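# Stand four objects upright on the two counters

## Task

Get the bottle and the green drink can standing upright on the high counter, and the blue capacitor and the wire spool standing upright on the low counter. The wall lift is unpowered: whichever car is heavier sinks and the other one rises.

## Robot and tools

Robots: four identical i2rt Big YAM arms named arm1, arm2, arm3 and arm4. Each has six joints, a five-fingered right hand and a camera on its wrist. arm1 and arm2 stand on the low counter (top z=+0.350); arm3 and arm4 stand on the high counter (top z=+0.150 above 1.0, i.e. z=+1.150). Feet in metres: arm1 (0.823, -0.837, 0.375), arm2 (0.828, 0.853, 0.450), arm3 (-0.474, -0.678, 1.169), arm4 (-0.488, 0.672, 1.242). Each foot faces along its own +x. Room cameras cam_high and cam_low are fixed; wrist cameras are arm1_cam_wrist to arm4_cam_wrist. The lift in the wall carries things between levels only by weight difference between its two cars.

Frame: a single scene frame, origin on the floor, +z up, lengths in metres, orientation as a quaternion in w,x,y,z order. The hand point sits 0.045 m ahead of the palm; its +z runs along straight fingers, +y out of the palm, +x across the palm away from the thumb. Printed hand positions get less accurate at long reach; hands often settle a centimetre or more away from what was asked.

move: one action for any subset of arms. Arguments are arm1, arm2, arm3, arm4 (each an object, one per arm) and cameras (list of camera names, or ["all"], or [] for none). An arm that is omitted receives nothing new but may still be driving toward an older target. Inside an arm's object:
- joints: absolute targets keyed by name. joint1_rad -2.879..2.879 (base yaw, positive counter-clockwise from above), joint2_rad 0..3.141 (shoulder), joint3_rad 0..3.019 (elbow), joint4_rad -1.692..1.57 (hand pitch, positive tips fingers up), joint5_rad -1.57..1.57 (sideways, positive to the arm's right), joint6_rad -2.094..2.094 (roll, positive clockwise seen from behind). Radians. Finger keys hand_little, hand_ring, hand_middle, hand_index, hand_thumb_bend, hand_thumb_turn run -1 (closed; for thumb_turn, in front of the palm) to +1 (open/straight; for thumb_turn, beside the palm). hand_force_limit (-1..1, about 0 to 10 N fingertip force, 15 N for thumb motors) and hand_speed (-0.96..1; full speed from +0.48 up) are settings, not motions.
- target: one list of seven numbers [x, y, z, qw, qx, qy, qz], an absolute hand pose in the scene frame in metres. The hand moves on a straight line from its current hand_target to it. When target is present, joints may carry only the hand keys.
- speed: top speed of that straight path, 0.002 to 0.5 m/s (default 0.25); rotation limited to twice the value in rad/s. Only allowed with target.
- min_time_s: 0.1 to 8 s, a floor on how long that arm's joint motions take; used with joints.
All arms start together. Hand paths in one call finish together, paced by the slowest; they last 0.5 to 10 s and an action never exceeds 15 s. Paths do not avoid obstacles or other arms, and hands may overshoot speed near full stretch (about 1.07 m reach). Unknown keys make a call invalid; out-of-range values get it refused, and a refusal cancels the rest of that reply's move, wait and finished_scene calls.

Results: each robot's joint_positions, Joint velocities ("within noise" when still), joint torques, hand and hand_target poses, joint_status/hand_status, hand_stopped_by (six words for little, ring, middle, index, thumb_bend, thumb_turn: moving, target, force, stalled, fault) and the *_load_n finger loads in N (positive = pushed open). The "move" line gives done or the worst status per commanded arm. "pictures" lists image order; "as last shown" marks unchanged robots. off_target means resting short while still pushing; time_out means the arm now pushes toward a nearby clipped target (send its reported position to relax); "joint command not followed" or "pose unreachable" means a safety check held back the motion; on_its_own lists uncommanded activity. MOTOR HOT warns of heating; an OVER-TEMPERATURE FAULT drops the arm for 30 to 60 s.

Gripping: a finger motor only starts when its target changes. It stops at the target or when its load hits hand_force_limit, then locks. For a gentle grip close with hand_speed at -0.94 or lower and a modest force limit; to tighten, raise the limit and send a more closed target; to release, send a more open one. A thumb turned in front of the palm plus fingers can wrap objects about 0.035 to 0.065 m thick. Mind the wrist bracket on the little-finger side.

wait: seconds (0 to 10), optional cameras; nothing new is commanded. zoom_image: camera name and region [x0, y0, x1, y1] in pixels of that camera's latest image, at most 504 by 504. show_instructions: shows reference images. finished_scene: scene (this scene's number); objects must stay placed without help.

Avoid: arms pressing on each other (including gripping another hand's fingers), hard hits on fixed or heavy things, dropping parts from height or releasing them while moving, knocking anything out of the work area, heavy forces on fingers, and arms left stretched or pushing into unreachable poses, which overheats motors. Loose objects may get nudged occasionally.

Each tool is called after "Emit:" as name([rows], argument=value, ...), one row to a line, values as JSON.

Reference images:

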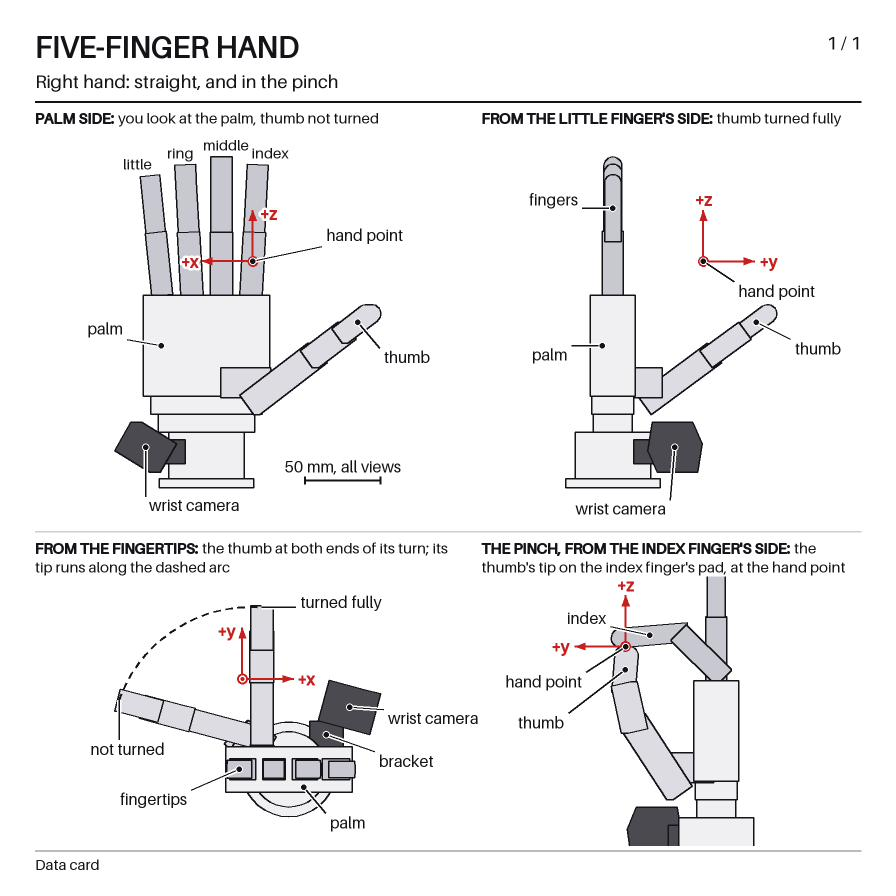

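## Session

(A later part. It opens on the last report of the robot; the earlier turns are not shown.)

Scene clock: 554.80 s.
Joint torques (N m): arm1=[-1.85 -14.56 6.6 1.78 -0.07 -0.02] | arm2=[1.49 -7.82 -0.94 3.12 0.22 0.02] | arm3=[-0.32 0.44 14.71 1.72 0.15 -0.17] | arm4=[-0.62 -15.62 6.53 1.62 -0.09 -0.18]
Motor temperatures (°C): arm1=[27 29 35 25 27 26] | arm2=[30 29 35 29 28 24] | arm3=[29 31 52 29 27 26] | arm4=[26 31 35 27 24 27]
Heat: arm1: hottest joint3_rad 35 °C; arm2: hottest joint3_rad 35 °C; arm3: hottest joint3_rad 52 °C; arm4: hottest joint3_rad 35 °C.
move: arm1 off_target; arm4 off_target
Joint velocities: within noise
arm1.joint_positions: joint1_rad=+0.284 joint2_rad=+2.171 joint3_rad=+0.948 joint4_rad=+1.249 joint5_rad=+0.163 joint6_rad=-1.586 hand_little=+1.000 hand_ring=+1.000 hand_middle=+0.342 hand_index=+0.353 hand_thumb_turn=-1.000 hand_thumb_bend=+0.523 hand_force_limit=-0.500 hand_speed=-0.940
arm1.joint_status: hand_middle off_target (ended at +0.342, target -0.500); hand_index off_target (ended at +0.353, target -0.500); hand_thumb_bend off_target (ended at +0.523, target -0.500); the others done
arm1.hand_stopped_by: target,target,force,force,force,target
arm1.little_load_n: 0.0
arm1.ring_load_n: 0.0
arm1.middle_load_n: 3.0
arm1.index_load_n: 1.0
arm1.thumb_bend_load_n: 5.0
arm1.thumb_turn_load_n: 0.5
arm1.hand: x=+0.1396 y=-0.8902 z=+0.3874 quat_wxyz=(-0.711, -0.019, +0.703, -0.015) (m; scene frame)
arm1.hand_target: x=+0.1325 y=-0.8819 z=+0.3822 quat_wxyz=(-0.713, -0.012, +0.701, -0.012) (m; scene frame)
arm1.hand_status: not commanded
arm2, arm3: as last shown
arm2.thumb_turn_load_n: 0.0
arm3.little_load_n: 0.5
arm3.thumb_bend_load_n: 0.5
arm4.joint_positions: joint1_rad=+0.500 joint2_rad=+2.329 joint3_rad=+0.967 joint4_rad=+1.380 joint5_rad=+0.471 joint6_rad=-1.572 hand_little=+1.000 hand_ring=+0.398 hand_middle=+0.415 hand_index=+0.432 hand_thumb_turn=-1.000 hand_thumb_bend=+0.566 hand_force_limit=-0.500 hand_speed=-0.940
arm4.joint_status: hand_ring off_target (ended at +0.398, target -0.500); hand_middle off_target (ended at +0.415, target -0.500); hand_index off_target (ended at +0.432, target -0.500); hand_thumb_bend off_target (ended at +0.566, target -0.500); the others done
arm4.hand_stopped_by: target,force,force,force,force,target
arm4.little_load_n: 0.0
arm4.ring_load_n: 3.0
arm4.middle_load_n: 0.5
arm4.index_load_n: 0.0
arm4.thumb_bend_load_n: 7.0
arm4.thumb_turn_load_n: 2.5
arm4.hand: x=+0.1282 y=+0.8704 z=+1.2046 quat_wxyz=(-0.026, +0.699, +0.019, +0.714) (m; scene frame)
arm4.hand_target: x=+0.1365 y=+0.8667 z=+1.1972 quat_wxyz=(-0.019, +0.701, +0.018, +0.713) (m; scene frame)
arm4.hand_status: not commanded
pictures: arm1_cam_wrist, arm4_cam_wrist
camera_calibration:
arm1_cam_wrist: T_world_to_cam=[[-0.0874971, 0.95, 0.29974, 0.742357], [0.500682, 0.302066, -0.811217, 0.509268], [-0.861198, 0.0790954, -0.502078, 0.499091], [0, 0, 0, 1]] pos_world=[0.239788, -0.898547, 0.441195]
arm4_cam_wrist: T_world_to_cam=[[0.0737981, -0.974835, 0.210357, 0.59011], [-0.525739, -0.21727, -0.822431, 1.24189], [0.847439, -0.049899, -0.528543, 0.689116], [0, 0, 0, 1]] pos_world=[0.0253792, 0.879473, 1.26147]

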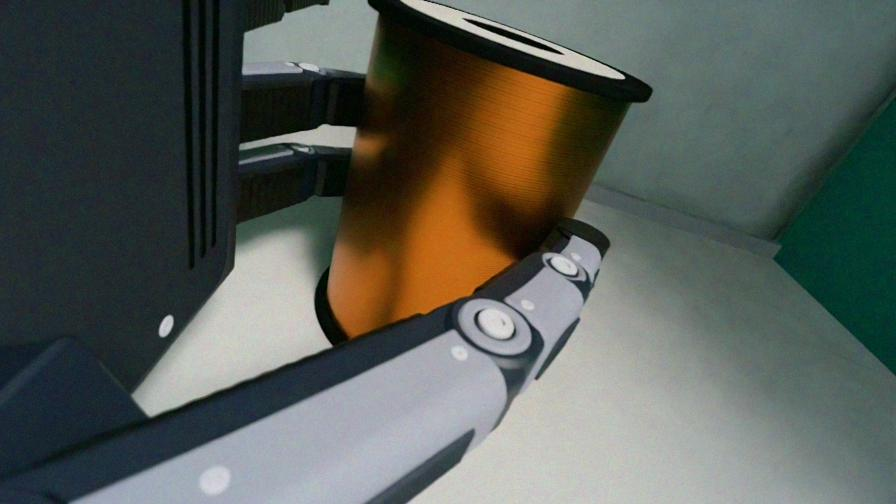

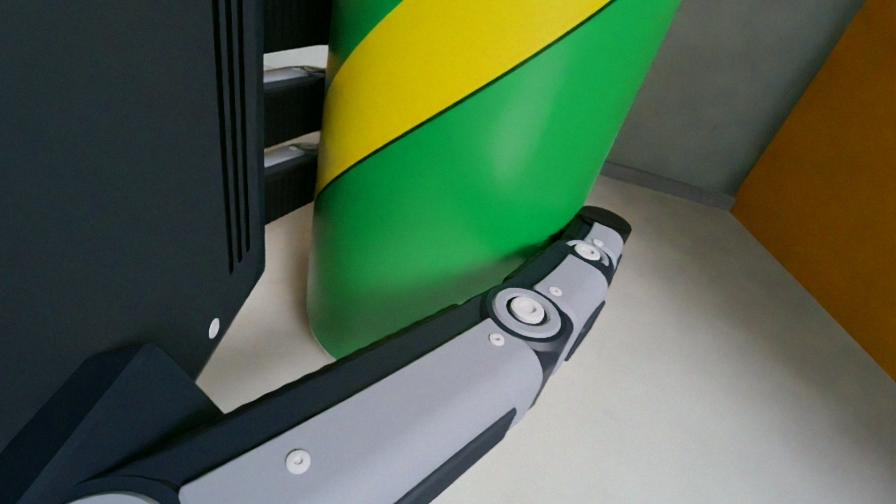

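Emit:
move(arm4={"joints": {"hand_speed": -0.94, "hand_force_limit": 0.4, "hand_index": -0.53, "hand_middle": -0.53, "hand_ring": -0.53, "hand_thumb_bend": -0.53}}, arm1={"joints": {"hand_speed": -0.94, "hand_force_limit": 0.4, "hand_index": -0.53, "hand_middle": -0.53, "hand_thumb_bend": -0.53}}, cameras=[])

Emit:
move(arm4={"target": [0.12, 0.8667, 1.27, 0.0187, -0.7007, -0.0183, -0.7131], "speed": 0.1}, cameras=["arm4_cam_wrist", "cam_high"])

Scene clock: 562.00 s.
Joint torques (N m): arm1=[-1.79 -14.74 6.41 1.78 -0.06 -0.02] | arm2=[1.73 -7.88 -0.92 3.12 0.22 0.03] | arm3=[-0.15 0.32 14.64 1.78 0.17 -0.16] | arm4=[-1.38 -15.62 6.22 1.58 -0.06 -0.21]
Motor temperatures (°C): arm1=[27 29 35 25 27 26] | arm2=[30 29 35 29 28 24] | arm3=[29 31 52 29 27 26] | arm4=[26 32 35 27 24 27]
Heat: arm1: hottest joint3_rad 35 °C; arm2: hottest joint3_rad 35 °C; arm3: hottest joint3_rad 52 °C; arm4: hottest joint3_rad 35 °C.
move: arm1 off_target; arm4 off_target
Joint velocities: within noise
arm1.joint_positions: joint1_rad=+0.284 joint2_rad=+2.172 joint3_rad=+0.950 joint4_rad=+1.249 joint5_rad=+0.163 joint6_rad=-1.586 hand_little=+1.000 hand_ring=+1.000 hand_middle=+0.311 hand_index=+0.316 hand_thumb_turn=-1.000 hand_thumb_bend=+0.523 hand_force_limit=+0.400 hand_speed=-0.940
arm1.joint_status: hand_middle off_target (ended at +0.311, target -0.530); hand_index off_target (ended at +0.316, target -0.530); hand_thumb_bend off_target (ended at +0.523, target -0.530); the others done
arm1.hand_stopped_by: target,target,force,force,force,target
arm1.little_load_n: 0.0
arm1.ring_load_n: 0.0
arm1.middle_load_n: 6.0
arm1.index_load_n: 7.0
arm1.thumb_bend_load_n: 17.0
arm1.thumb_turn_load_n: 0.0
arm1.hand: x=+0.1389 y=-0.8904 z=+0.3872 quat_wxyz=(-0.711, -0.019, +0.703, -0.015) (m; scene frame)
arm1.hand_target: x=+0.1325 y=-0.8820 z=+0.3822 quat_wxyz=(-0.713, -0.012, +0.701, -0.012) (m; scene frame)
arm1.hand_status: not commanded
arm2, arm3: as last shown
arm2.index_load_n: 0.5
arm2.thumb_turn_load_n: 0.5
arm3.little_load_n: 0.0
arm3.thumb_bend_load_n: 0.0
arm3.thumb_turn_load_n: 0.0
arm4.joint_positions: joint1_rad=+0.500 joint2_rad=+2.330 joint3_rad=+0.970 joint4_rad=+1.379 joint5_rad=+0.470 joint6_rad=-1.572 hand_little=+1.000 hand_ring=+0.350 hand_middle=+0.355 hand_index=+0.367 hand_thumb_turn=-1.000 hand_thumb_bend=+0.569 hand_force_limit=+0.400 hand_speed=-0.940
arm4.joint_status: hand_ring off_target (ended at +0.350, target -0.530); hand_middle off_target (ended at +0.355, target -0.530); hand_index off_target (ended at +0.367, target -0.530); hand_thumb_bend off_target (ended at +0.569, target -0.530); the others done
arm4.hand_stopped_by: target,force,force,force,force,target
arm4.little_load_n: 0.0
arm4.ring_load_n: 4.0
arm4.middle_load_n: 7.0
arm4.index_load_n: 7.0
arm4.thumb_bend_load_n: 28.0
arm4.thumb_turn_load_n: 2.0
arm4.hand: x=+0.1292 y=+0.8711 z=+1.2046 quat_wxyz=(-0.026, +0.699, +0.019, +0.715) (m; scene frame)
arm4.hand_target: x=+0.1366 y=+0.8667 z=+1.1972 quat_wxyz=(-0.019, +0.701, +0.018, +0.713) (m; scene frame)
arm4.hand_status: not commanded
pictures: none
No camera images: "cameras" was empty.

Scene clock: 563.63 s.
Joint torques (N m): arm1=[-1.85 -14.68 6.42 1.81 -0.06 -0.01] | arm2=[1.79 -7.82 -0.91 3.14 0.21 0.02] | arm3=[-0.26 0.32 14.65 1.63 0.15 -0.16] | arm4=[0.38 -19.78 5.01 2.25 0.11 -0.23]
Motor temperatures (°C): arm1=[27 29 35 25 27 26] | arm2=[30 29 35 29 28 24] | arm3=[29 31 52 29 27 26] | arm4=[26 32 34 27 24 27]
Heat: arm1: hottest joint3_rad 35 °C; arm2: hottest joint3_rad 35 °C; arm3: hottest joint3_rad 52 °C; arm4: hottest joint3_rad 34 °C.
move: arm4 off_target
Joint velocities: within noise
arm1, arm2, arm3: as last shown
arm1.middle_load_n: 6.5
arm1.thumb_bend_load_n: 17.5
arm2.index_load_n: 0.0
arm2.thumb_turn_load_n: 0.0
arm3.thumb_turn_load_n: 0.5
arm4.joint_positions: joint1_rad=+0.500 joint2_rad=+2.171 joint3_rad=+0.887 joint4_rad=+1.252 joint5_rad=+0.484 joint6_rad=-1.570 hand_little=+1.000 hand_ring=+0.350 hand_middle=+0.355 hand_index=+0.367 hand_thumb_turn=-1.000 hand_thumb_bend=+0.569 hand_force_limit=+0.400 hand_speed=-0.940
arm4.joint_status: not commanded
arm4.hand_stopped_by: target,force,force,force,force,target
arm4.little_load_n: 0.0
arm4.ring_load_n: 3.0
arm4.middle_load_n: 7.5
arm4.index_load_n: 8.0
arm4.thumb_bend_load_n: 27.5
arm4.thumb_turn_load_n: 5.0
arm4.hand: x=+0.1164 y=+0.8613 z=+1.2462 quat_wxyz=(-0.013, +0.715, +0.022, +0.699) (m; scene frame)
arm4.hand_target: x=+0.1199 y=+0.8664 z=+1.2696 quat_wxyz=(-0.019, +0.701, +0.018, +0.713) (m; scene frame)
arm4.hand_status: off_target (0.025 m and 2.5 deg from the pose sent, 0.066 m and 0.9 deg at the start)
pictures: arm4_cam_wrist, cam_high
camera_calibration:
arm4_cam_wrist: T_world_to_cam=[[0.0708449, -0.970469, 0.230588, 0.544705], [-0.56432, -0.229612, -0.792982, 1.24642], [0.822511, -0.0739467, -0.563922, 0.788368], [0, 0, 0, 1]] pos_world=[0.0163474, 0.873108, 1.30736]

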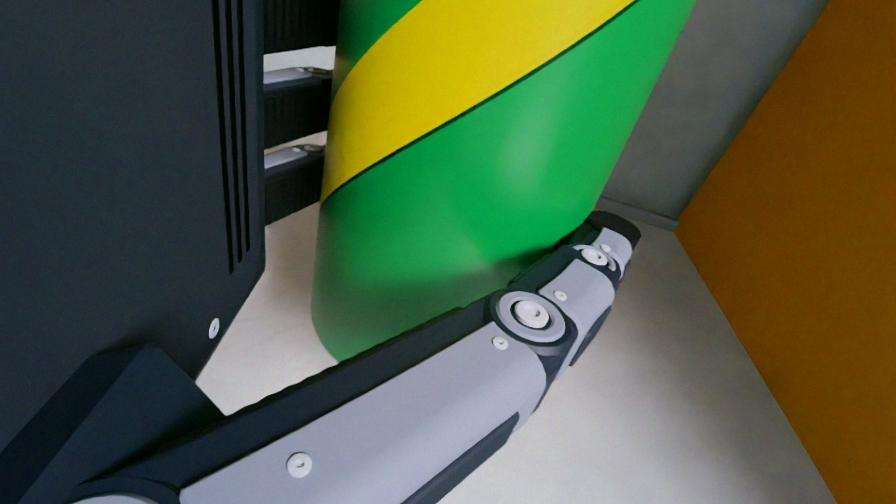

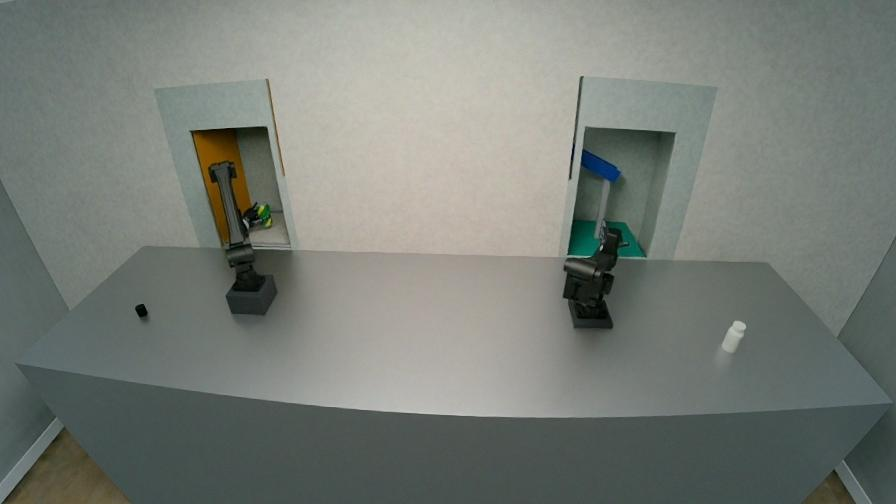

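Emit:
move(arm4={"target": [-0.16, 0.86, 1.36, 0.0187, -0.7007, -0.0183, -0.7131], "speed": 0.16}, cameras=["arm4_cam_wrist"])

Scene clock: 576.10 s.
Joint torques (N m): arm1=[-1.85 -14.68 6.41 1.78 -0.06 -0.02] | arm2=[1.55 -7.88 -0.91 3.17 0.22 0.03] | arm3=[-0.15 -0.03 14.65 1.7 0.15 -0.18] | arm4=[1.14 -9.64 4.04 1.76 0.06 -0.39]
Motor temperatures (°C): arm1=[27 31 35 25 27 26] | arm2=[30 29 35 29 28 24] | arm3=[29 31 52 29 27 26] | arm4=[26 34 34 27 24 27]
Heat: arm1: hottest joint3_rad 35 °C; arm2: hottest joint3_rad 35 °C; arm3: hottest joint3_rad 52 °C; arm4: hottest joint2_rad 34 °C.
move: arm4 done
Joint velocities: within noise
arm1, arm2: as last shown
arm1.index_load_n: 7.5
arm1.thumb_bend_load_n: 17.0
arm3.joint_positions: joint1_rad=-0.496 joint2_rad=+0.460 joint3_rad=+0.039 joint4_rad=+0.337 joint5_rad=-0.367 joint6_rad=-1.577 hand_little=+1.000 hand_ring=+1.000 hand_middle=+1.000 hand_index=+1.000 hand_thumb_turn=-1.000 hand_thumb_bend=+1.000 hand_force_limit=+0.300 hand_speed=+0.000
arm3.joint_status: not commanded
arm3.hand_stopped_by: target,target,target,target,target,target
arm3.little_load_n: 0.0
arm3.ring_load_n: 0.0
arm3.middle_load_n: 0.0
arm3.index_load_n: 0.0
arm3.thumb_bend_load_n: 0.0
arm3.thumb_turn_load_n: 0.0
arm3.hand: x=-0.1743 y=-0.8285 z=+1.3189 quat_wxyz=(+0.037, +0.732, -0.059, +0.678) (m; scene frame)
arm3.hand_target: x=-0.1671 y=-0.8339 z=+1.3501 quat_wxyz=(+0.048, +0.717, -0.050, +0.693) (m; scene frame)
arm3.hand_status: not commanded
arm4.joint_positions: joint1_rad=+1.022 joint2_rad=+1.602 joint3_rad=+0.289 joint4_rad=+1.311 joint5_rad=+1.014 joint6_rad=-1.567 hand_little=+1.000 hand_ring=+0.350 hand_middle=+0.355 hand_index=+0.367 hand_thumb_turn=-1.000 hand_thumb_bend=+0.569 hand_force_limit=+0.400 hand_speed=-0.940
arm4.joint_status: not commanded
arm4.hand_stopped_by: target,force,force,force,force,target
arm4.little_load_n: -0.5
arm4.ring_load_n: 2.5
arm4.middle_load_n: 7.5
arm4.index_load_n: 8.0
arm4.thumb_bend_load_n: 27.5
arm4.thumb_turn_load_n: 5.0
arm4.hand: x=-0.1569 y=+0.8566 z=+1.3507 quat_wxyz=(-0.016, +0.706, +0.013, +0.708) (m; scene frame)
arm4.hand_target: x=-0.1598 y=+0.8599 z=+1.3597 quat_wxyz=(-0.019, +0.701, +0.018, +0.713) (m; scene frame)
arm4.hand_status: done (0.010 m and 1.0 deg from the pose sent, 0.299 m and 2.4 deg at the start)
pictures: arm4_cam_wrist
camera_calibration:
arm4_cam_wrist: T_world_to_cam=[[0.0560228, -0.975002, 0.215016, 0.558018], [-0.544866, -0.210315, -0.81172, 1.18577], [0.83665, -0.0716799, -0.543028, 1.04384], [0, 0, 0, 1]] pos_world=[-0.258501, 0.868276, 1.40936]

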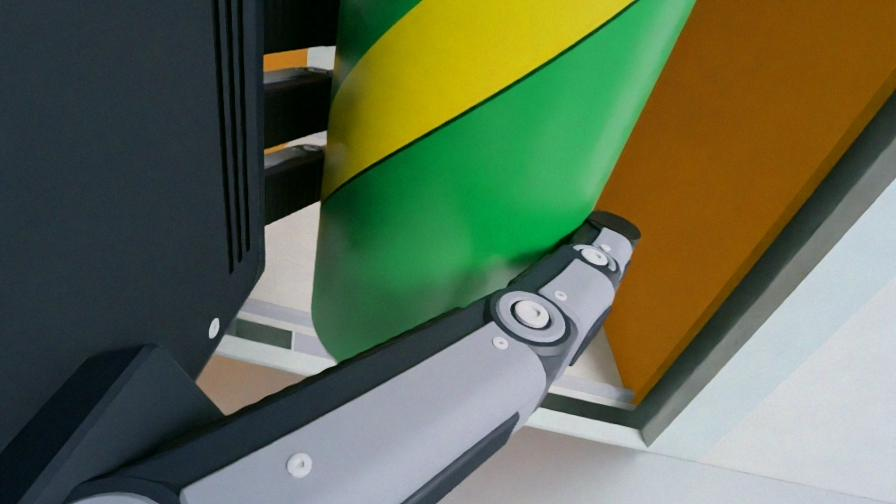

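Emit:
move(arm4={"joints": {"joint1_rad": 1.92}, "min_time_s": 2.5}, arm1={"target": [0.145, -0.882, 0.455, 0.7132, 0.0122, -0.7008, 0.0124], "speed": 0.08}, cameras=["arm1_cam_wrist", "cam_high", "arm4_cam_wrist"])

Scene clock: 602.17 s.
Joint torques (N m): arm1=[-1.26 -19.43 6.05 2.21 0.05 -0.27] | arm2=[1.67 -8 -0.88 3.17 0.21 0.02] | arm3=[-0.62 0.26 14.6 1.68 0.16 -0.17] | arm4=[0.79 -9.82 4.07 1.77 0 -0.39]
Motor temperatures (°C): arm1=[27 32 35 25 27 26] | arm2=[30 29 34 29 28 24] | arm3=[29 31 53 29 27 26] | arm4=[26 34 33 27 24 27]
Heat: arm1: hottest joint3_rad 35 °C; arm2: hottest joint3_rad 34 °C; arm3: hottest joint3_rad 53 °C; arm4: hottest joint2_rad 34 °C.
move: arm1 off_target; arm4 done
Joint velocities: within noise
arm1.joint_positions: joint1_rad=+0.284 joint2_rad=+2.030 joint3_rad=+0.889 joint4_rad=+1.102 joint5_rad=+0.167 joint6_rad=-1.562 hand_little=+1.000 hand_ring=+1.000 hand_middle=+0.311 hand_index=+0.316 hand_thumb_turn=-1.000 hand_thumb_bend=+0.523 hand_force_limit=+0.400 hand_speed=-0.940
arm1.joint_status: not commanded
arm1.hand_stopped_by: target,target,force,force,force,target
arm1.little_load_n: 0.0
arm1.ring_load_n: 0.0
arm1.middle_load_n: 5.5
arm1.index_load_n: 7.5
arm1.thumb_bend_load_n: 17.5
arm1.thumb_turn_load_n: 2.5
arm1.hand: x=+0.1534 y=-0.8870 z=+0.4168 quat_wxyz=(-0.688, -0.014, +0.725, -0.018) (m; scene frame)
arm1.hand_target: x=+0.1457 y=-0.8819 z=+0.4545 quat_wxyz=(-0.713, -0.012, +0.701, -0.012) (m; scene frame)
arm1.hand_status: off_target (0.039 m and 4.1 deg from the pose sent, 0.069 m and 0.9 deg at the start)
arm2, arm3: as last shown
arm4.joint_positions: joint1_rad=+1.908 joint2_rad=+1.602 joint3_rad=+0.289 joint4_rad=+1.311 joint5_rad=+1.016 joint6_rad=-1.567 hand_little=+1.000 hand_ring=+0.350 hand_middle=+0.355 hand_index=+0.367 hand_thumb_turn=-1.000 hand_thumb_bend=+0.569 hand_force_limit=+0.400 hand_speed=-0.940
arm4.joint_status: all done
arm4.hand_stopped_by: target,force,force,force,force,target
arm4.little_load_n: 0.0
arm4.ring_load_n: 2.5
arm4.middle_load_n: 7.0
arm4.index_load_n: 7.5
arm4.thumb_bend_load_n: 27.5
arm4.thumb_turn_load_n: 5.0
arm4.hand: x=-0.4218 y=+1.0451 z=+1.3498 quat_wxyz=(-0.316, +0.631, +0.315, +0.634) (m; scene frame)
arm4.hand_target: x=-0.4256 y=+1.0452 z=+1.3587 quat_wxyz=(-0.320, +0.625, +0.318, +0.637) (m; scene frame)
arm4.hand_status: not commanded
pictures: arm1_cam_wrist, arm4_cam_wrist, cam_high
camera_calibration:
arm1_cam_wrist: T_world_to_cam=[[-0.102172, 0.953421, 0.283812, 0.743574], [0.55301, 0.291594, -0.780483, 0.495246], [-0.826886, 0.0772077, -0.557044, 0.541474], [0, 0, 0, 1]] pos_world=[0.249834, -0.895156, 0.47712]
arm4_cam_wrist: T_world_to_cam=[[0.788757, -0.574013, 0.219937, 0.640254], [-0.179542, -0.557318, -0.810655, 1.59566], [0.587901, 0.599922, -0.542648, 0.47112], [0, 0, 0, 1]] pos_world=[-0.495489, 0.974168, 1.40837]

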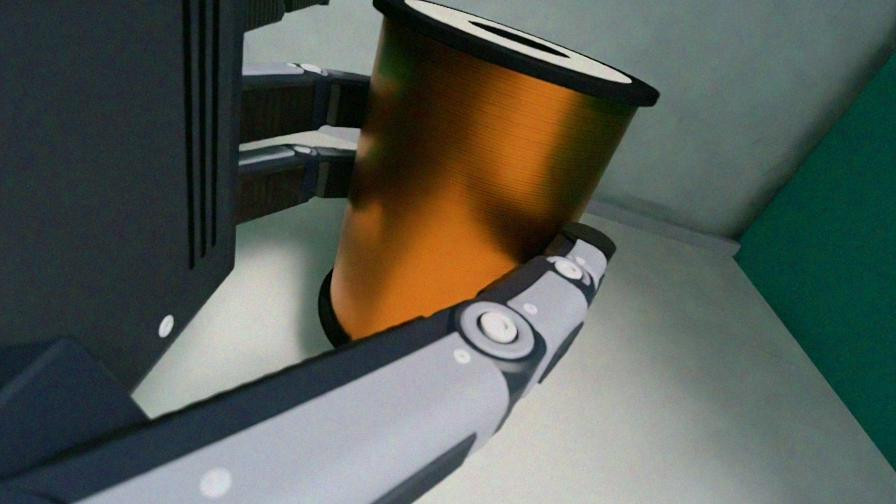

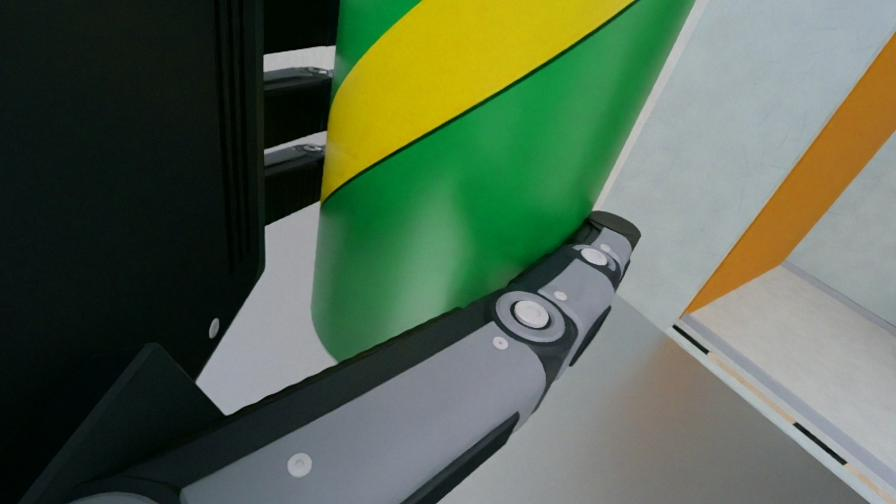

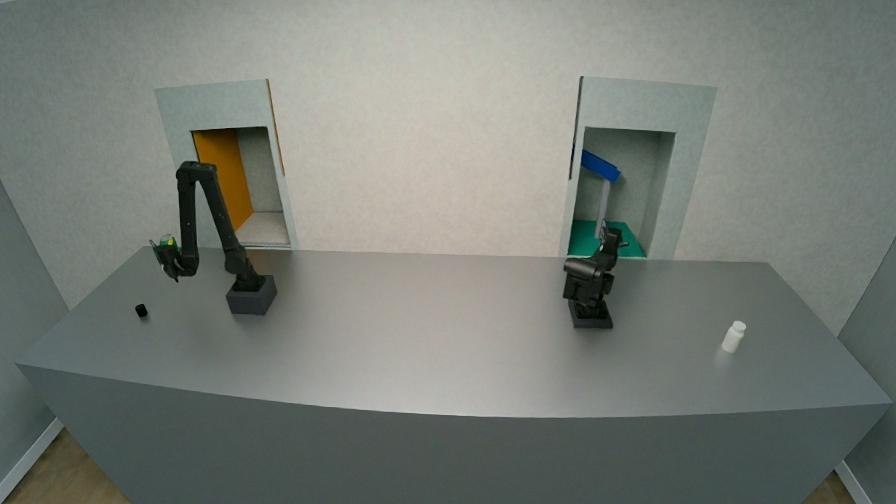

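Emit:
move(arm4={"target": [-0.234, 1.216, 1.28, 0.4056, -0.5792, -0.4056, -0.5792], "speed": 0.15}, arm1={"target": [0.47, -0.86, 0.53, 0.7132, 0.0122, -0.7008, 0.0124], "speed": 0.15}, cameras=["arm1_cam_wrist", "cam_high", "arm4_cam_wrist", "cam_low"])

Scene clock: 619.30 s.
Joint torques (N m): arm1=[0.73 -3.25 8.36 2.02 0.02 -0.36] | arm2=[1.67 -7.94 -0.87 3.17 0.22 0.02] | arm3=[-0.32 0.26 14.71 1.68 0.15 -0.15] | arm4=[-0.85 -13.86 7.83 2.54 -0.01 -0.21]
Motor temperatures (°C): arm1=[27 31 35 25 27 26] | arm2=[30 29 34 29 28 24] | arm3=[29 31 54 29 27 26] | arm4=[26 33 33 27 24 27]
Heat: arm1: hottest joint3_rad 35 °C; arm2: hottest joint3_rad 34 °C; arm3: hottest joint3_rad 54 °C; arm4: hottest joint2_rad 33 °C.
move: arm1 off_target; arm4 off_target
Joint velocities: within noise
arm1.joint_positions: joint1_rad=+0.524 joint2_rad=+0.975 joint3_rad=+0.042 joint4_rad=+0.908 joint5_rad=+0.431 joint6_rad=-1.560 hand_little=+1.000 hand_ring=+1.000 hand_middle=+0.311 hand_index=+0.316 hand_thumb_turn=-1.000 hand_thumb_bend=+0.523 hand_force_limit=+0.400 hand_speed=-0.940
arm1.joint_status: not commanded
arm1.hand_stopped_by: target,target,force,force,force,target
arm1.little_load_n: 0.0
arm1.ring_load_n: 0.0
arm1.middle_load_n: 5.5
arm1.index_load_n: 7.5
arm1.thumb_bend_load_n: 17.5
arm1.thumb_turn_load_n: 2.5
arm1.hand: x=+0.4756 y=-0.8527 z=+0.5079 quat_wxyz=(-0.694, -0.006, +0.720, -0.009) (m; scene frame)
arm1.hand_target: x=+0.4700 y=-0.8596 z=+0.5296 quat_wxyz=(-0.713, -0.012, +0.701, -0.012) (m; scene frame)
arm1.hand_status: off_target (0.024 m and 3.2 deg from the pose sent, 0.337 m and 4.1 deg at the start)
arm2, arm3: as last shown
arm2.thumb_turn_load_n: 0.5
arm4.joint_positions: joint1_rad=+1.218 joint2_rad=+2.027 joint3_rad=+0.617 joint4_rad=+1.342 joint5_rad=+0.020 joint6_rad=-1.558 hand_little=+1.000 hand_ring=+0.350 hand_middle=+0.355 hand_index=+0.367 hand_thumb_turn=-1.000 hand_thumb_bend=+0.569 hand_force_limit=+0.400 hand_speed=-0.940
arm4.joint_status: not commanded
arm4.hand_stopped_by: target,force,force,force,force,target
arm4.little_load_n: 0.0
arm4.ring_load_n: 3.0
arm4.middle_load_n: 7.5
arm4.index_load_n: 8.0
arm4.thumb_bend_load_n: 28.0
arm4.thumb_turn_load_n: 5.0
arm4.hand: x=-0.2462 y=+1.1975 z=+1.2586 quat_wxyz=(-0.397, +0.597, +0.419, +0.557) (m; scene frame)
arm4.hand_target: x=-0.2347 y=+1.2145 z=+1.2806 quat_wxyz=(-0.405, +0.579, +0.406, +0.579) (m; scene frame)
arm4.hand_status: off_target (0.031 m and 3.7 deg from the pose sent, 0.263 m and 17.0 deg at the start)
pictures: arm1_cam_wrist, arm4_cam_wrist, cam_high, cam_low
camera_calibration:
arm1_cam_wrist: T_world_to_cam=[[-0.0744664, 0.954935, 0.287321, 0.704307], [0.547878, 0.279919, -0.788337, 0.37457], [-0.833237, 0.0987122, -0.544033, 0.870698], [0, 0, 0, 1]] pos_world=[0.572726, -0.863365, 0.566614]
arm4_cam_wrist: T_world_to_cam=[[0.931365, -0.297075, 0.21049, 0.32454], [-0.02772, -0.634312, -0.77258, 1.71985], [0.36303, 0.713719, -0.599011, 0.106221], [0, 0, 0, 1]] pos_world=[-0.293153, 1.11152, 1.32404]

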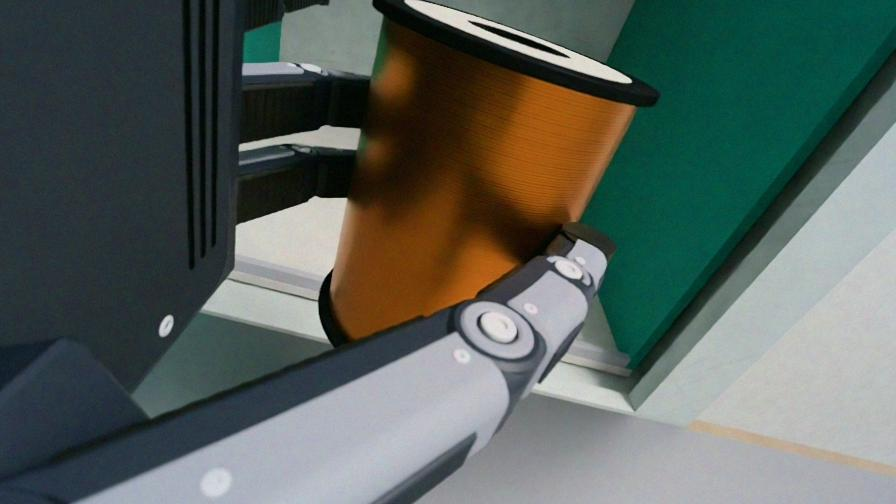

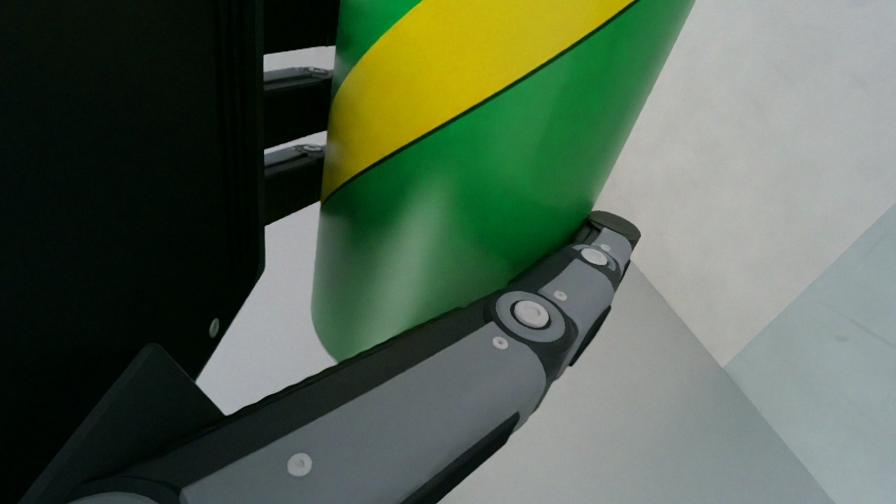

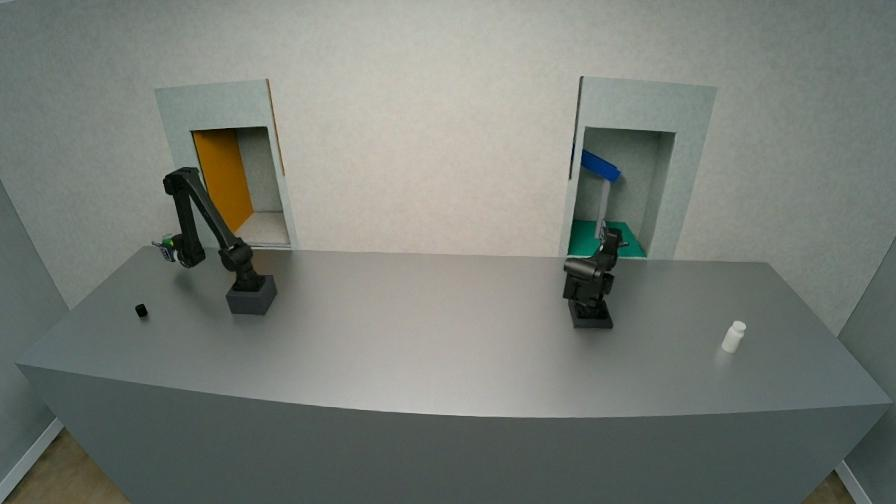

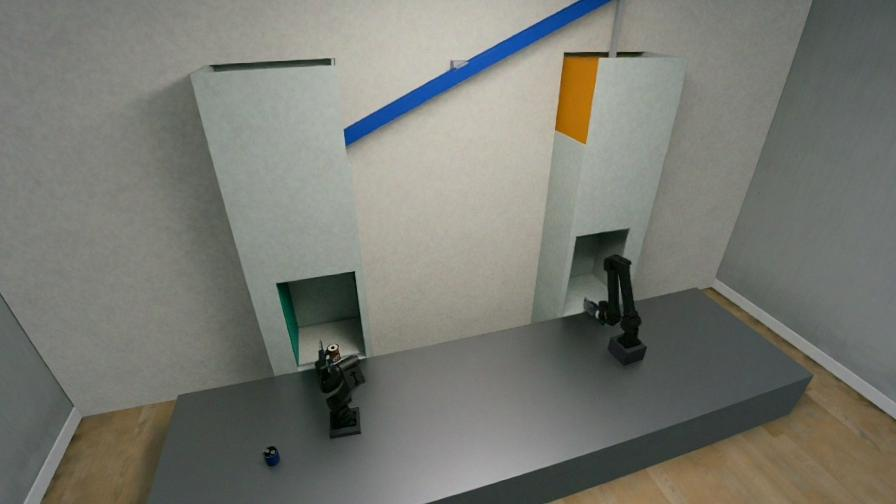

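Emit:
move(arm4={"target": [-0.234, 1.216, 1.23, 0.41608, -0.56384, -0.39484, -0.59417], "speed": 0.06}, arm1={"joints": {"joint1_rad": -0.74}, "min_time_s": 3}, cameras=["arm1_cam_wrist", "arm4_cam_wrist"])

Scene clock: 649.57 s.
Joint torques (N m): arm1=[-2.02 -3.31 8.35 2.02 -0.04 -0.36] | arm2=[1.55 -7.82 -0.91 3.14 0.21 0.02] | arm3=[-0.32 0.5 14.69 1.69 0.16 -0.15] | arm4=[-0.79 -14.51 5.23 3.73 0.01 -0.22]
Motor temperatures (°C): arm1=[27 30 35 25 27 26] | arm2=[30 29 34 29 28 24] | arm3=[29 30 54 29 27 26] | arm4=[26 35 33 28 24 27]
Heat: arm1: hottest joint3_rad 35 °C; arm2: hottest joint3_rad 34 °C; arm3: hottest joint3_rad 54 °C; arm4: hottest joint2_rad 35 °C.
move: arm1 done; arm4 off_target
Joint velocities: within noise
arm1.joint_positions: joint1_rad=-0.725 joint2_rad=+0.974 joint3_rad=+0.042 joint4_rad=+0.908 joint5_rad=+0.433 joint6_rad=-1.560 hand_little=+1.000 hand_ring=+1.000 hand_middle=+0.311 hand_index=+0.316 hand_thumb_turn=-1.000 hand_thumb_bend=+0.523 hand_force_limit=+0.400 hand_speed=-0.940
arm1.joint_status: all done
arm1.hand_stopped_by: target,target,force,force,force,target
arm1.little_load_n: 0.0
arm1.ring_load_n: 0.0
arm1.middle_load_n: 5.5
arm1.index_load_n: 7.5
arm1.thumb_bend_load_n: 17.5
arm1.thumb_turn_load_n: 2.0
arm1.hand: x=+0.6964 y=-0.5143 z=+0.5099 quat_wxyz=(-0.566, +0.411, +0.589, +0.405) (m; scene frame)
arm1.hand_target: x=+0.6973 y=-0.5076 z=+0.5315 quat_wxyz=(-0.578, +0.403, +0.571, +0.422) (m; scene frame)
arm1.hand_status: not commanded
arm2.joint_positions: joint1_rad=+0.251 joint2_rad=+1.989 joint3_rad=+0.125 joint4_rad=+1.537 joint5_rad=+0.404 joint6_rad=-1.460 hand_little=+1.000 hand_ring=+1.000 hand_middle=+1.000 hand_index=+1.000 hand_thumb_turn=-1.000 hand_thumb_bend=+1.000 hand_force_limit=+0.400 hand_speed=-0.300
arm2.joint_status: not commanded
arm2.hand_stopped_by: target,target,target,target,target,target
arm2.little_load_n: 0.0
arm2.ring_load_n: 0.0
arm2.middle_load_n: 0.0
arm2.index_load_n: 0.0
arm2.thumb_bend_load_n: 0.0
arm2.thumb_turn_load_n: 0.0
arm2.hand: x=+0.4709 y=+0.8684 z=+0.4223 quat_wxyz=(+0.591, -0.036, -0.805, -0.031) (m; scene frame)
arm2.hand_target: x=+0.4697 y=+0.8639 z=+0.4305 quat_wxyz=(+0.603, -0.040, -0.797, -0.021) (m; scene frame)
arm2.hand_status: not commanded
arm3: as last shown
arm4.joint_positions: joint1_rad=+1.218 joint2_rad=+2.242 joint3_rad=+0.679 joint4_rad=+1.526 joint5_rad=+0.020 joint6_rad=-1.558 hand_little=+1.000 hand_ring=+0.350 hand_middle=+0.355 hand_index=+0.367 hand_thumb_turn=-1.000 hand_thumb_bend=+0.569 hand_force_limit=+0.400 hand_speed=-0.940
arm4.joint_status: not commanded
arm4.hand_stopped_by: target,force,force,force,force,target
arm4.little_load_n: 0.0
arm4.ring_load_n: 3.0
arm4.middle_load_n: 7.5
arm4.index_load_n: 8.0
arm4.thumb_bend_load_n: 28.0
arm4.thumb_turn_load_n: 4.5
arm4.hand: x=-0.2446 y=+1.2018 z=+1.2062 quat_wxyz=(-0.404, +0.589, +0.412, +0.566) (m; scene frame)
arm4.hand_target: x=-0.2346 y=+1.2146 z=+1.2302 quat_wxyz=(-0.416, +0.564, +0.395, +0.594) (m; scene frame)
arm4.hand_status: off_target (0.030 m and 4.9 deg from the pose sent, 0.036 m and 6.7 deg at the start)
pictures: arm1_cam_wrist, arm4_cam_wrist
camera_calibration:
arm1_cam_wrist: T_world_to_cam=[[0.878894, 0.368188, 0.303288, -0.576762], [0.448832, -0.42298, -0.787171, -0.132682], [-0.161542, 0.827965, -0.537009, 0.926114], [0, 0, 0, 1]] pos_world=[0.716071, -0.610554, 0.567813]
arm4_cam_wrist: T_world_to_cam=[[0.929432, -0.30319, 0.210313, 0.342453], [-0.0202448, -0.611006, -0.791367, 1.67864], [0.368437, 0.731264, -0.574027, 0.0213477], [0, 0, 0, 1]] pos_world=[-0.292168, 1.11388, 1.26865]

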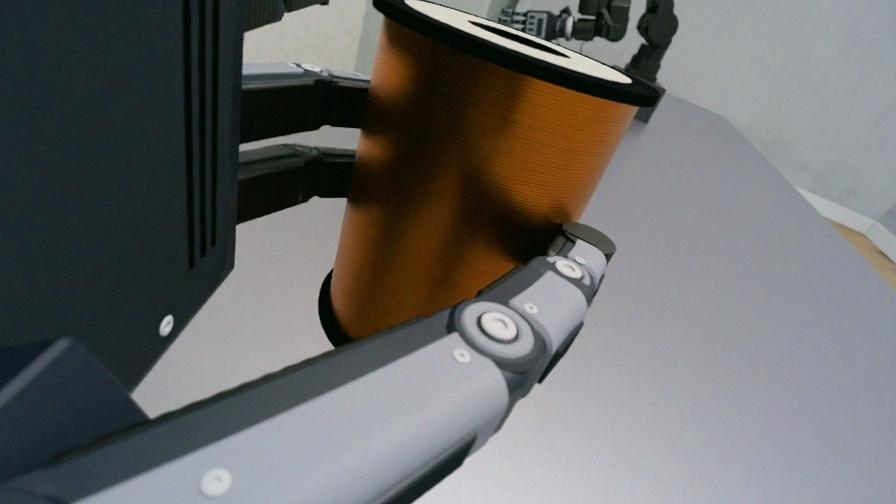

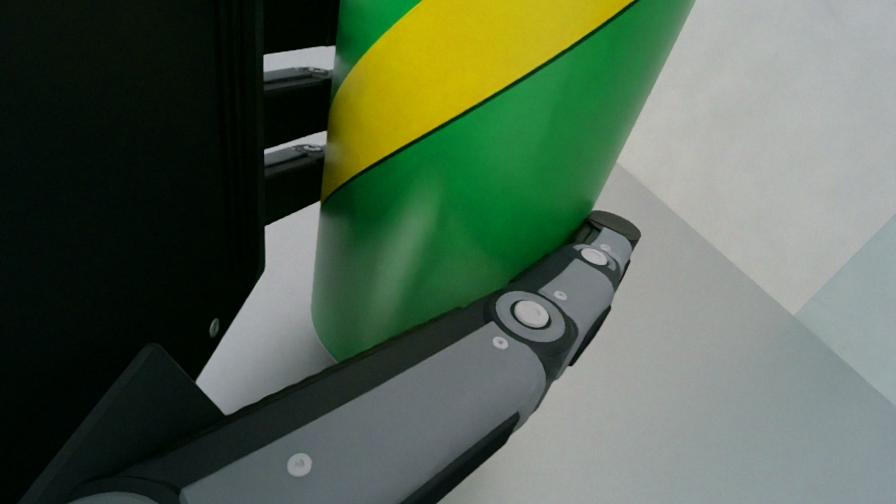

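Emit:
move(arm4={"target": [-0.213, 1.262, 1.24, 0.41951, -0.55863, -0.39119, -0.59906], "speed": 0.1}, arm1={"target": [0.658, -0.26, 0.45, 0.60135, -0.38492, -0.57065, -0.40562], "speed": 0.12}, cameras=["arm1_cam_wrist", "arm4_cam_wrist"])

Scene clock: 683.87 s.
Joint torques (N m): arm1=[-2.2 -13.22 7.6 2.78 -0.09 -0.26] | arm2=[1.67 -7.88 -0.91 3.15 0.21 0.03] | arm3=[0.32 0.26 14.67 1.69 0.17 -0.18] | arm4=[-1.2 -16.09 7.15 2.54 -0.1 -0.21]
Motor temperatures (°C): arm1=[27 29 36 25 27 26] | arm2=[29 29 34 29 28 24] | arm3=[29 30 55 29 27 26] | arm4=[26 35 33 28 24 27]
Heat: arm1: hottest joint3_rad 36 °C; arm2: hottest joint3_rad 34 °C; arm3: hottest joint3_rad 55 °C; arm4: hottest joint2_rad 35 °C.
move: arm1 off_target; arm4 off_target
Joint velocities: within noise
arm1.joint_positions: joint1_rad=-1.110 joint2_rad=+1.934 joint3_rad=+0.591 joint4_rad=+1.315 joint5_rad=-0.007 joint6_rad=-1.540 hand_little=+1.000 hand_ring=+1.000 hand_middle=+0.311 hand_index=+0.316 hand_thumb_turn=-1.000 hand_thumb_bend=+0.523 hand_force_limit=+0.400 hand_speed=-0.940
arm1.joint_status: not commanded
arm1.hand_stopped_by: target,target,force,force,force,target
arm1.little_load_n: 0.0
arm1.ring_load_n: 0.0
arm1.middle_load_n: 5.5
arm1.index_load_n: 7.5
arm1.thumb_bend_load_n: 17.5
arm1.thumb_turn_load_n: 2.5
arm1.hand: x=+0.6582 y=-0.2836 z=+0.4185 quat_wxyz=(-0.581, +0.405, +0.595, +0.379) (m; scene frame)
arm1.hand_target: x=+0.6588 y=-0.2623 z=+0.4504 quat_wxyz=(-0.601, +0.385, +0.571, +0.406) (m; scene frame)
arm1.hand_status: off_target (0.039 m and 5.3 deg from the pose sent, 0.264 m and 5.4 deg at the start)
arm2, arm3: as last shown
arm2.index_load_n: 0.5
arm3.thumb_turn_load_n: 0.5
arm4.joint_positions: joint1_rad=+1.212 joint2_rad=+2.245 joint3_rad=+0.803 joint4_rad=+1.447 joint5_rad=+0.011 joint6_rad=-1.558 hand_little=+1.000 hand_ring=+0.350 hand_middle=+0.355 hand_index=+0.367 hand_thumb_turn=-1.000 hand_thumb_bend=+0.569 hand_force_limit=+0.400 hand_speed=-0.940
arm4.joint_status: not commanded
arm4.hand_stopped_by: target,force,force,force,force,target
arm4.little_load_n: 0.0
arm4.ring_load_n: 2.5
arm4.middle_load_n: 7.5
arm4.index_load_n: 8.0
arm4.thumb_bend_load_n: 28.0
arm4.thumb_turn_load_n: 4.5
arm4.hand: x=-0.2278 y=+1.2471 z=+1.2195 quat_wxyz=(-0.413, +0.576, +0.405, +0.577) (m; scene frame)
arm4.hand_target: x=-0.2136 y=+1.2606 z=+1.2405 quat_wxyz=(-0.419, +0.559, +0.391, +0.599) (m; scene frame)
arm4.hand_status: off_target (0.029 m and 3.6 deg from the pose sent, 0.076 m and 5.9 deg at the start)
pictures: arm1_cam_wrist, arm4_cam_wrist
camera_calibration:
arm1_cam_wrist: T_world_to_cam=[[0.865316, 0.419993, 0.273557, -0.564273], [0.450339, -0.411851, -0.792195, -0.0855771], [-0.220052, 0.808693, -0.545521, 0.716461], [0, 0, 0, 1]] pos_world=[0.684472, -0.377651, 0.477412]
arm4_cam_wrist: T_world_to_cam=[[0.927808, -0.308051, 0.210421, 0.34338], [-0.00767175, -0.57968, -0.814808, 1.70956], [0.372979, 0.754371, -0.540195, -0.0793202], [0, 0, 0, 1]] pos_world=[-0.27589, 1.15661, 1.27786]

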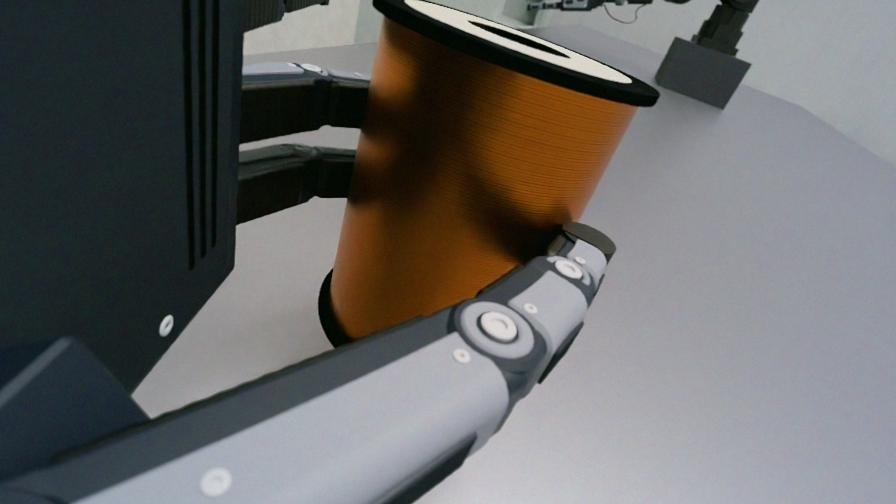

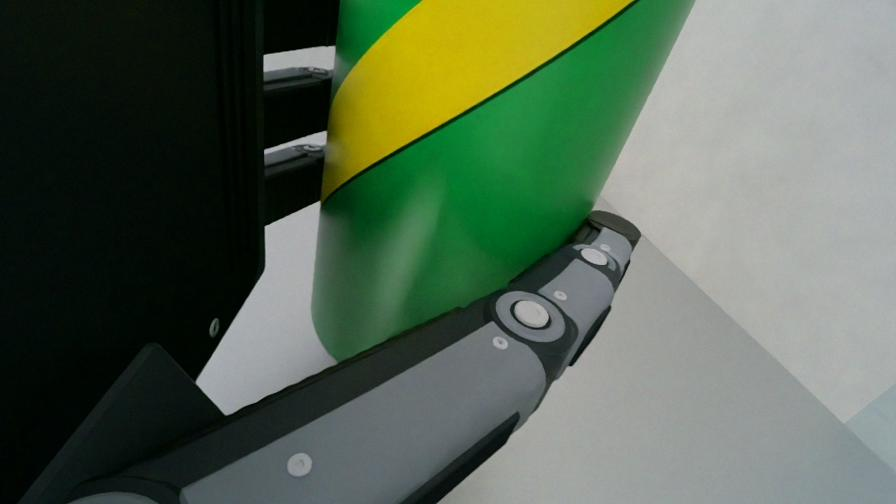

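Emit:
move(arm4={"target": [-0.213, 1.262, 1.228, 0.4229, -0.55339, -0.38752, -0.60391], "speed": 0.05}, arm1={"target": [0.658, -0.26, 0.43, 0.61121, -0.37777, -0.56007, -0.41227], "speed": 0.05}, cameras=[])

Scene clock: 696.37 s.
Joint torques (N m): arm1=[-2.14 -13.8 6.43 3.41 -0.04 -0.28] | arm2=[1.79 -7.71 -0.91 3.12 0.22 0.02] | arm3=[0.09 0.15 14.74 1.63 0.16 -0.17] | arm4=[-0.97 -15.79 6.56 3.47 -0.08 -0.25]
Motor temperatures (°C): arm1=[27 30 36 25 27 26] | arm2=[29 29 34 29 28 24] | arm3=[29 30 55 29 27 26] | arm4=[26 35 33 28 24 27]
Heat: arm1: hottest joint3_rad 36 °C; arm2: hottest joint3_rad 34 °C; arm3: hottest joint3_rad 55 °C; arm4: hottest joint2_rad 35 °C.
move: arm1 off_target; arm4 off_target
Joint velocities: within noise
arm1.joint_positions: joint1_rad=-1.110 joint2_rad=+2.037 joint3_rad=+0.611 joint4_rad=+1.420 joint5_rad=-0.007 joint6_rad=-1.539 hand_little=+1.000 hand_ring=+1.000 hand_middle=+0.311 hand_index=+0.316 hand_thumb_turn=-1.000 hand_thumb_bend=+0.523 hand_force_limit=+0.400 hand_speed=-0.940
arm1.joint_status: not commanded
arm1.hand_stopped_by: target,target,force,force,force,target
arm1.little_load_n: 0.0
arm1.ring_load_n: 0.0
arm1.middle_load_n: 5.5
arm1.index_load_n: 7.5
arm1.thumb_bend_load_n: 17.5
arm1.thumb_turn_load_n: 2.5
arm1.hand: x=+0.6575 y=-0.2816 z=+0.3962 quat_wxyz=(-0.588, +0.401, +0.589, +0.383) (m; scene frame)
arm1.hand_target: x=+0.6588 y=-0.2622 z=+0.4302 quat_wxyz=(-0.611, +0.378, +0.560, +0.413) (m; scene frame)
arm1.hand_status: off_target (0.040 m and 6.0 deg from the pose sent, 0.026 m and 7.2 deg at the start)
arm2, arm3: as last shown
arm2.index_load_n: 0.0
arm3.ring_load_n: -0.5
arm4.joint_positions: joint1_rad=+1.212 joint2_rad=+2.288 joint3_rad=+0.824 joint4_rad=+1.470 joint5_rad=+0.011 joint6_rad=-1.558 hand_little=+1.000 hand_ring=+0.350 hand_middle=+0.355 hand_index=+0.367 hand_thumb_turn=-1.000 hand_thumb_bend=+0.569 hand_force_limit=+0.400 hand_speed=-0.940
arm4.joint_status: not commanded
arm4.hand_stopped_by: target,force,force,force,force,target
arm4.little_load_n: 0.0
arm4.ring_load_n: 2.5
arm4.middle_load_n: 7.5
arm4.index_load_n: 7.5
arm4.thumb_bend_load_n: 28.0
arm4.thumb_turn_load_n: 3.5
arm4.hand: x=-0.2267 y=+1.2494 z=+1.2065 quat_wxyz=(-0.414, +0.576, +0.405, +0.578) (m; scene frame)
arm4.hand_target: x=-0.2134 y=+1.2606 z=+1.2283 quat_wxyz=(-0.422, +0.554, +0.388, +0.604) (m; scene frame)
arm4.hand_status: off_target (0.028 m and 4.5 deg from the pose sent, 0.023 m and 4.6 deg at the start)
pictures: none
No camera images: "cameras" was empty.


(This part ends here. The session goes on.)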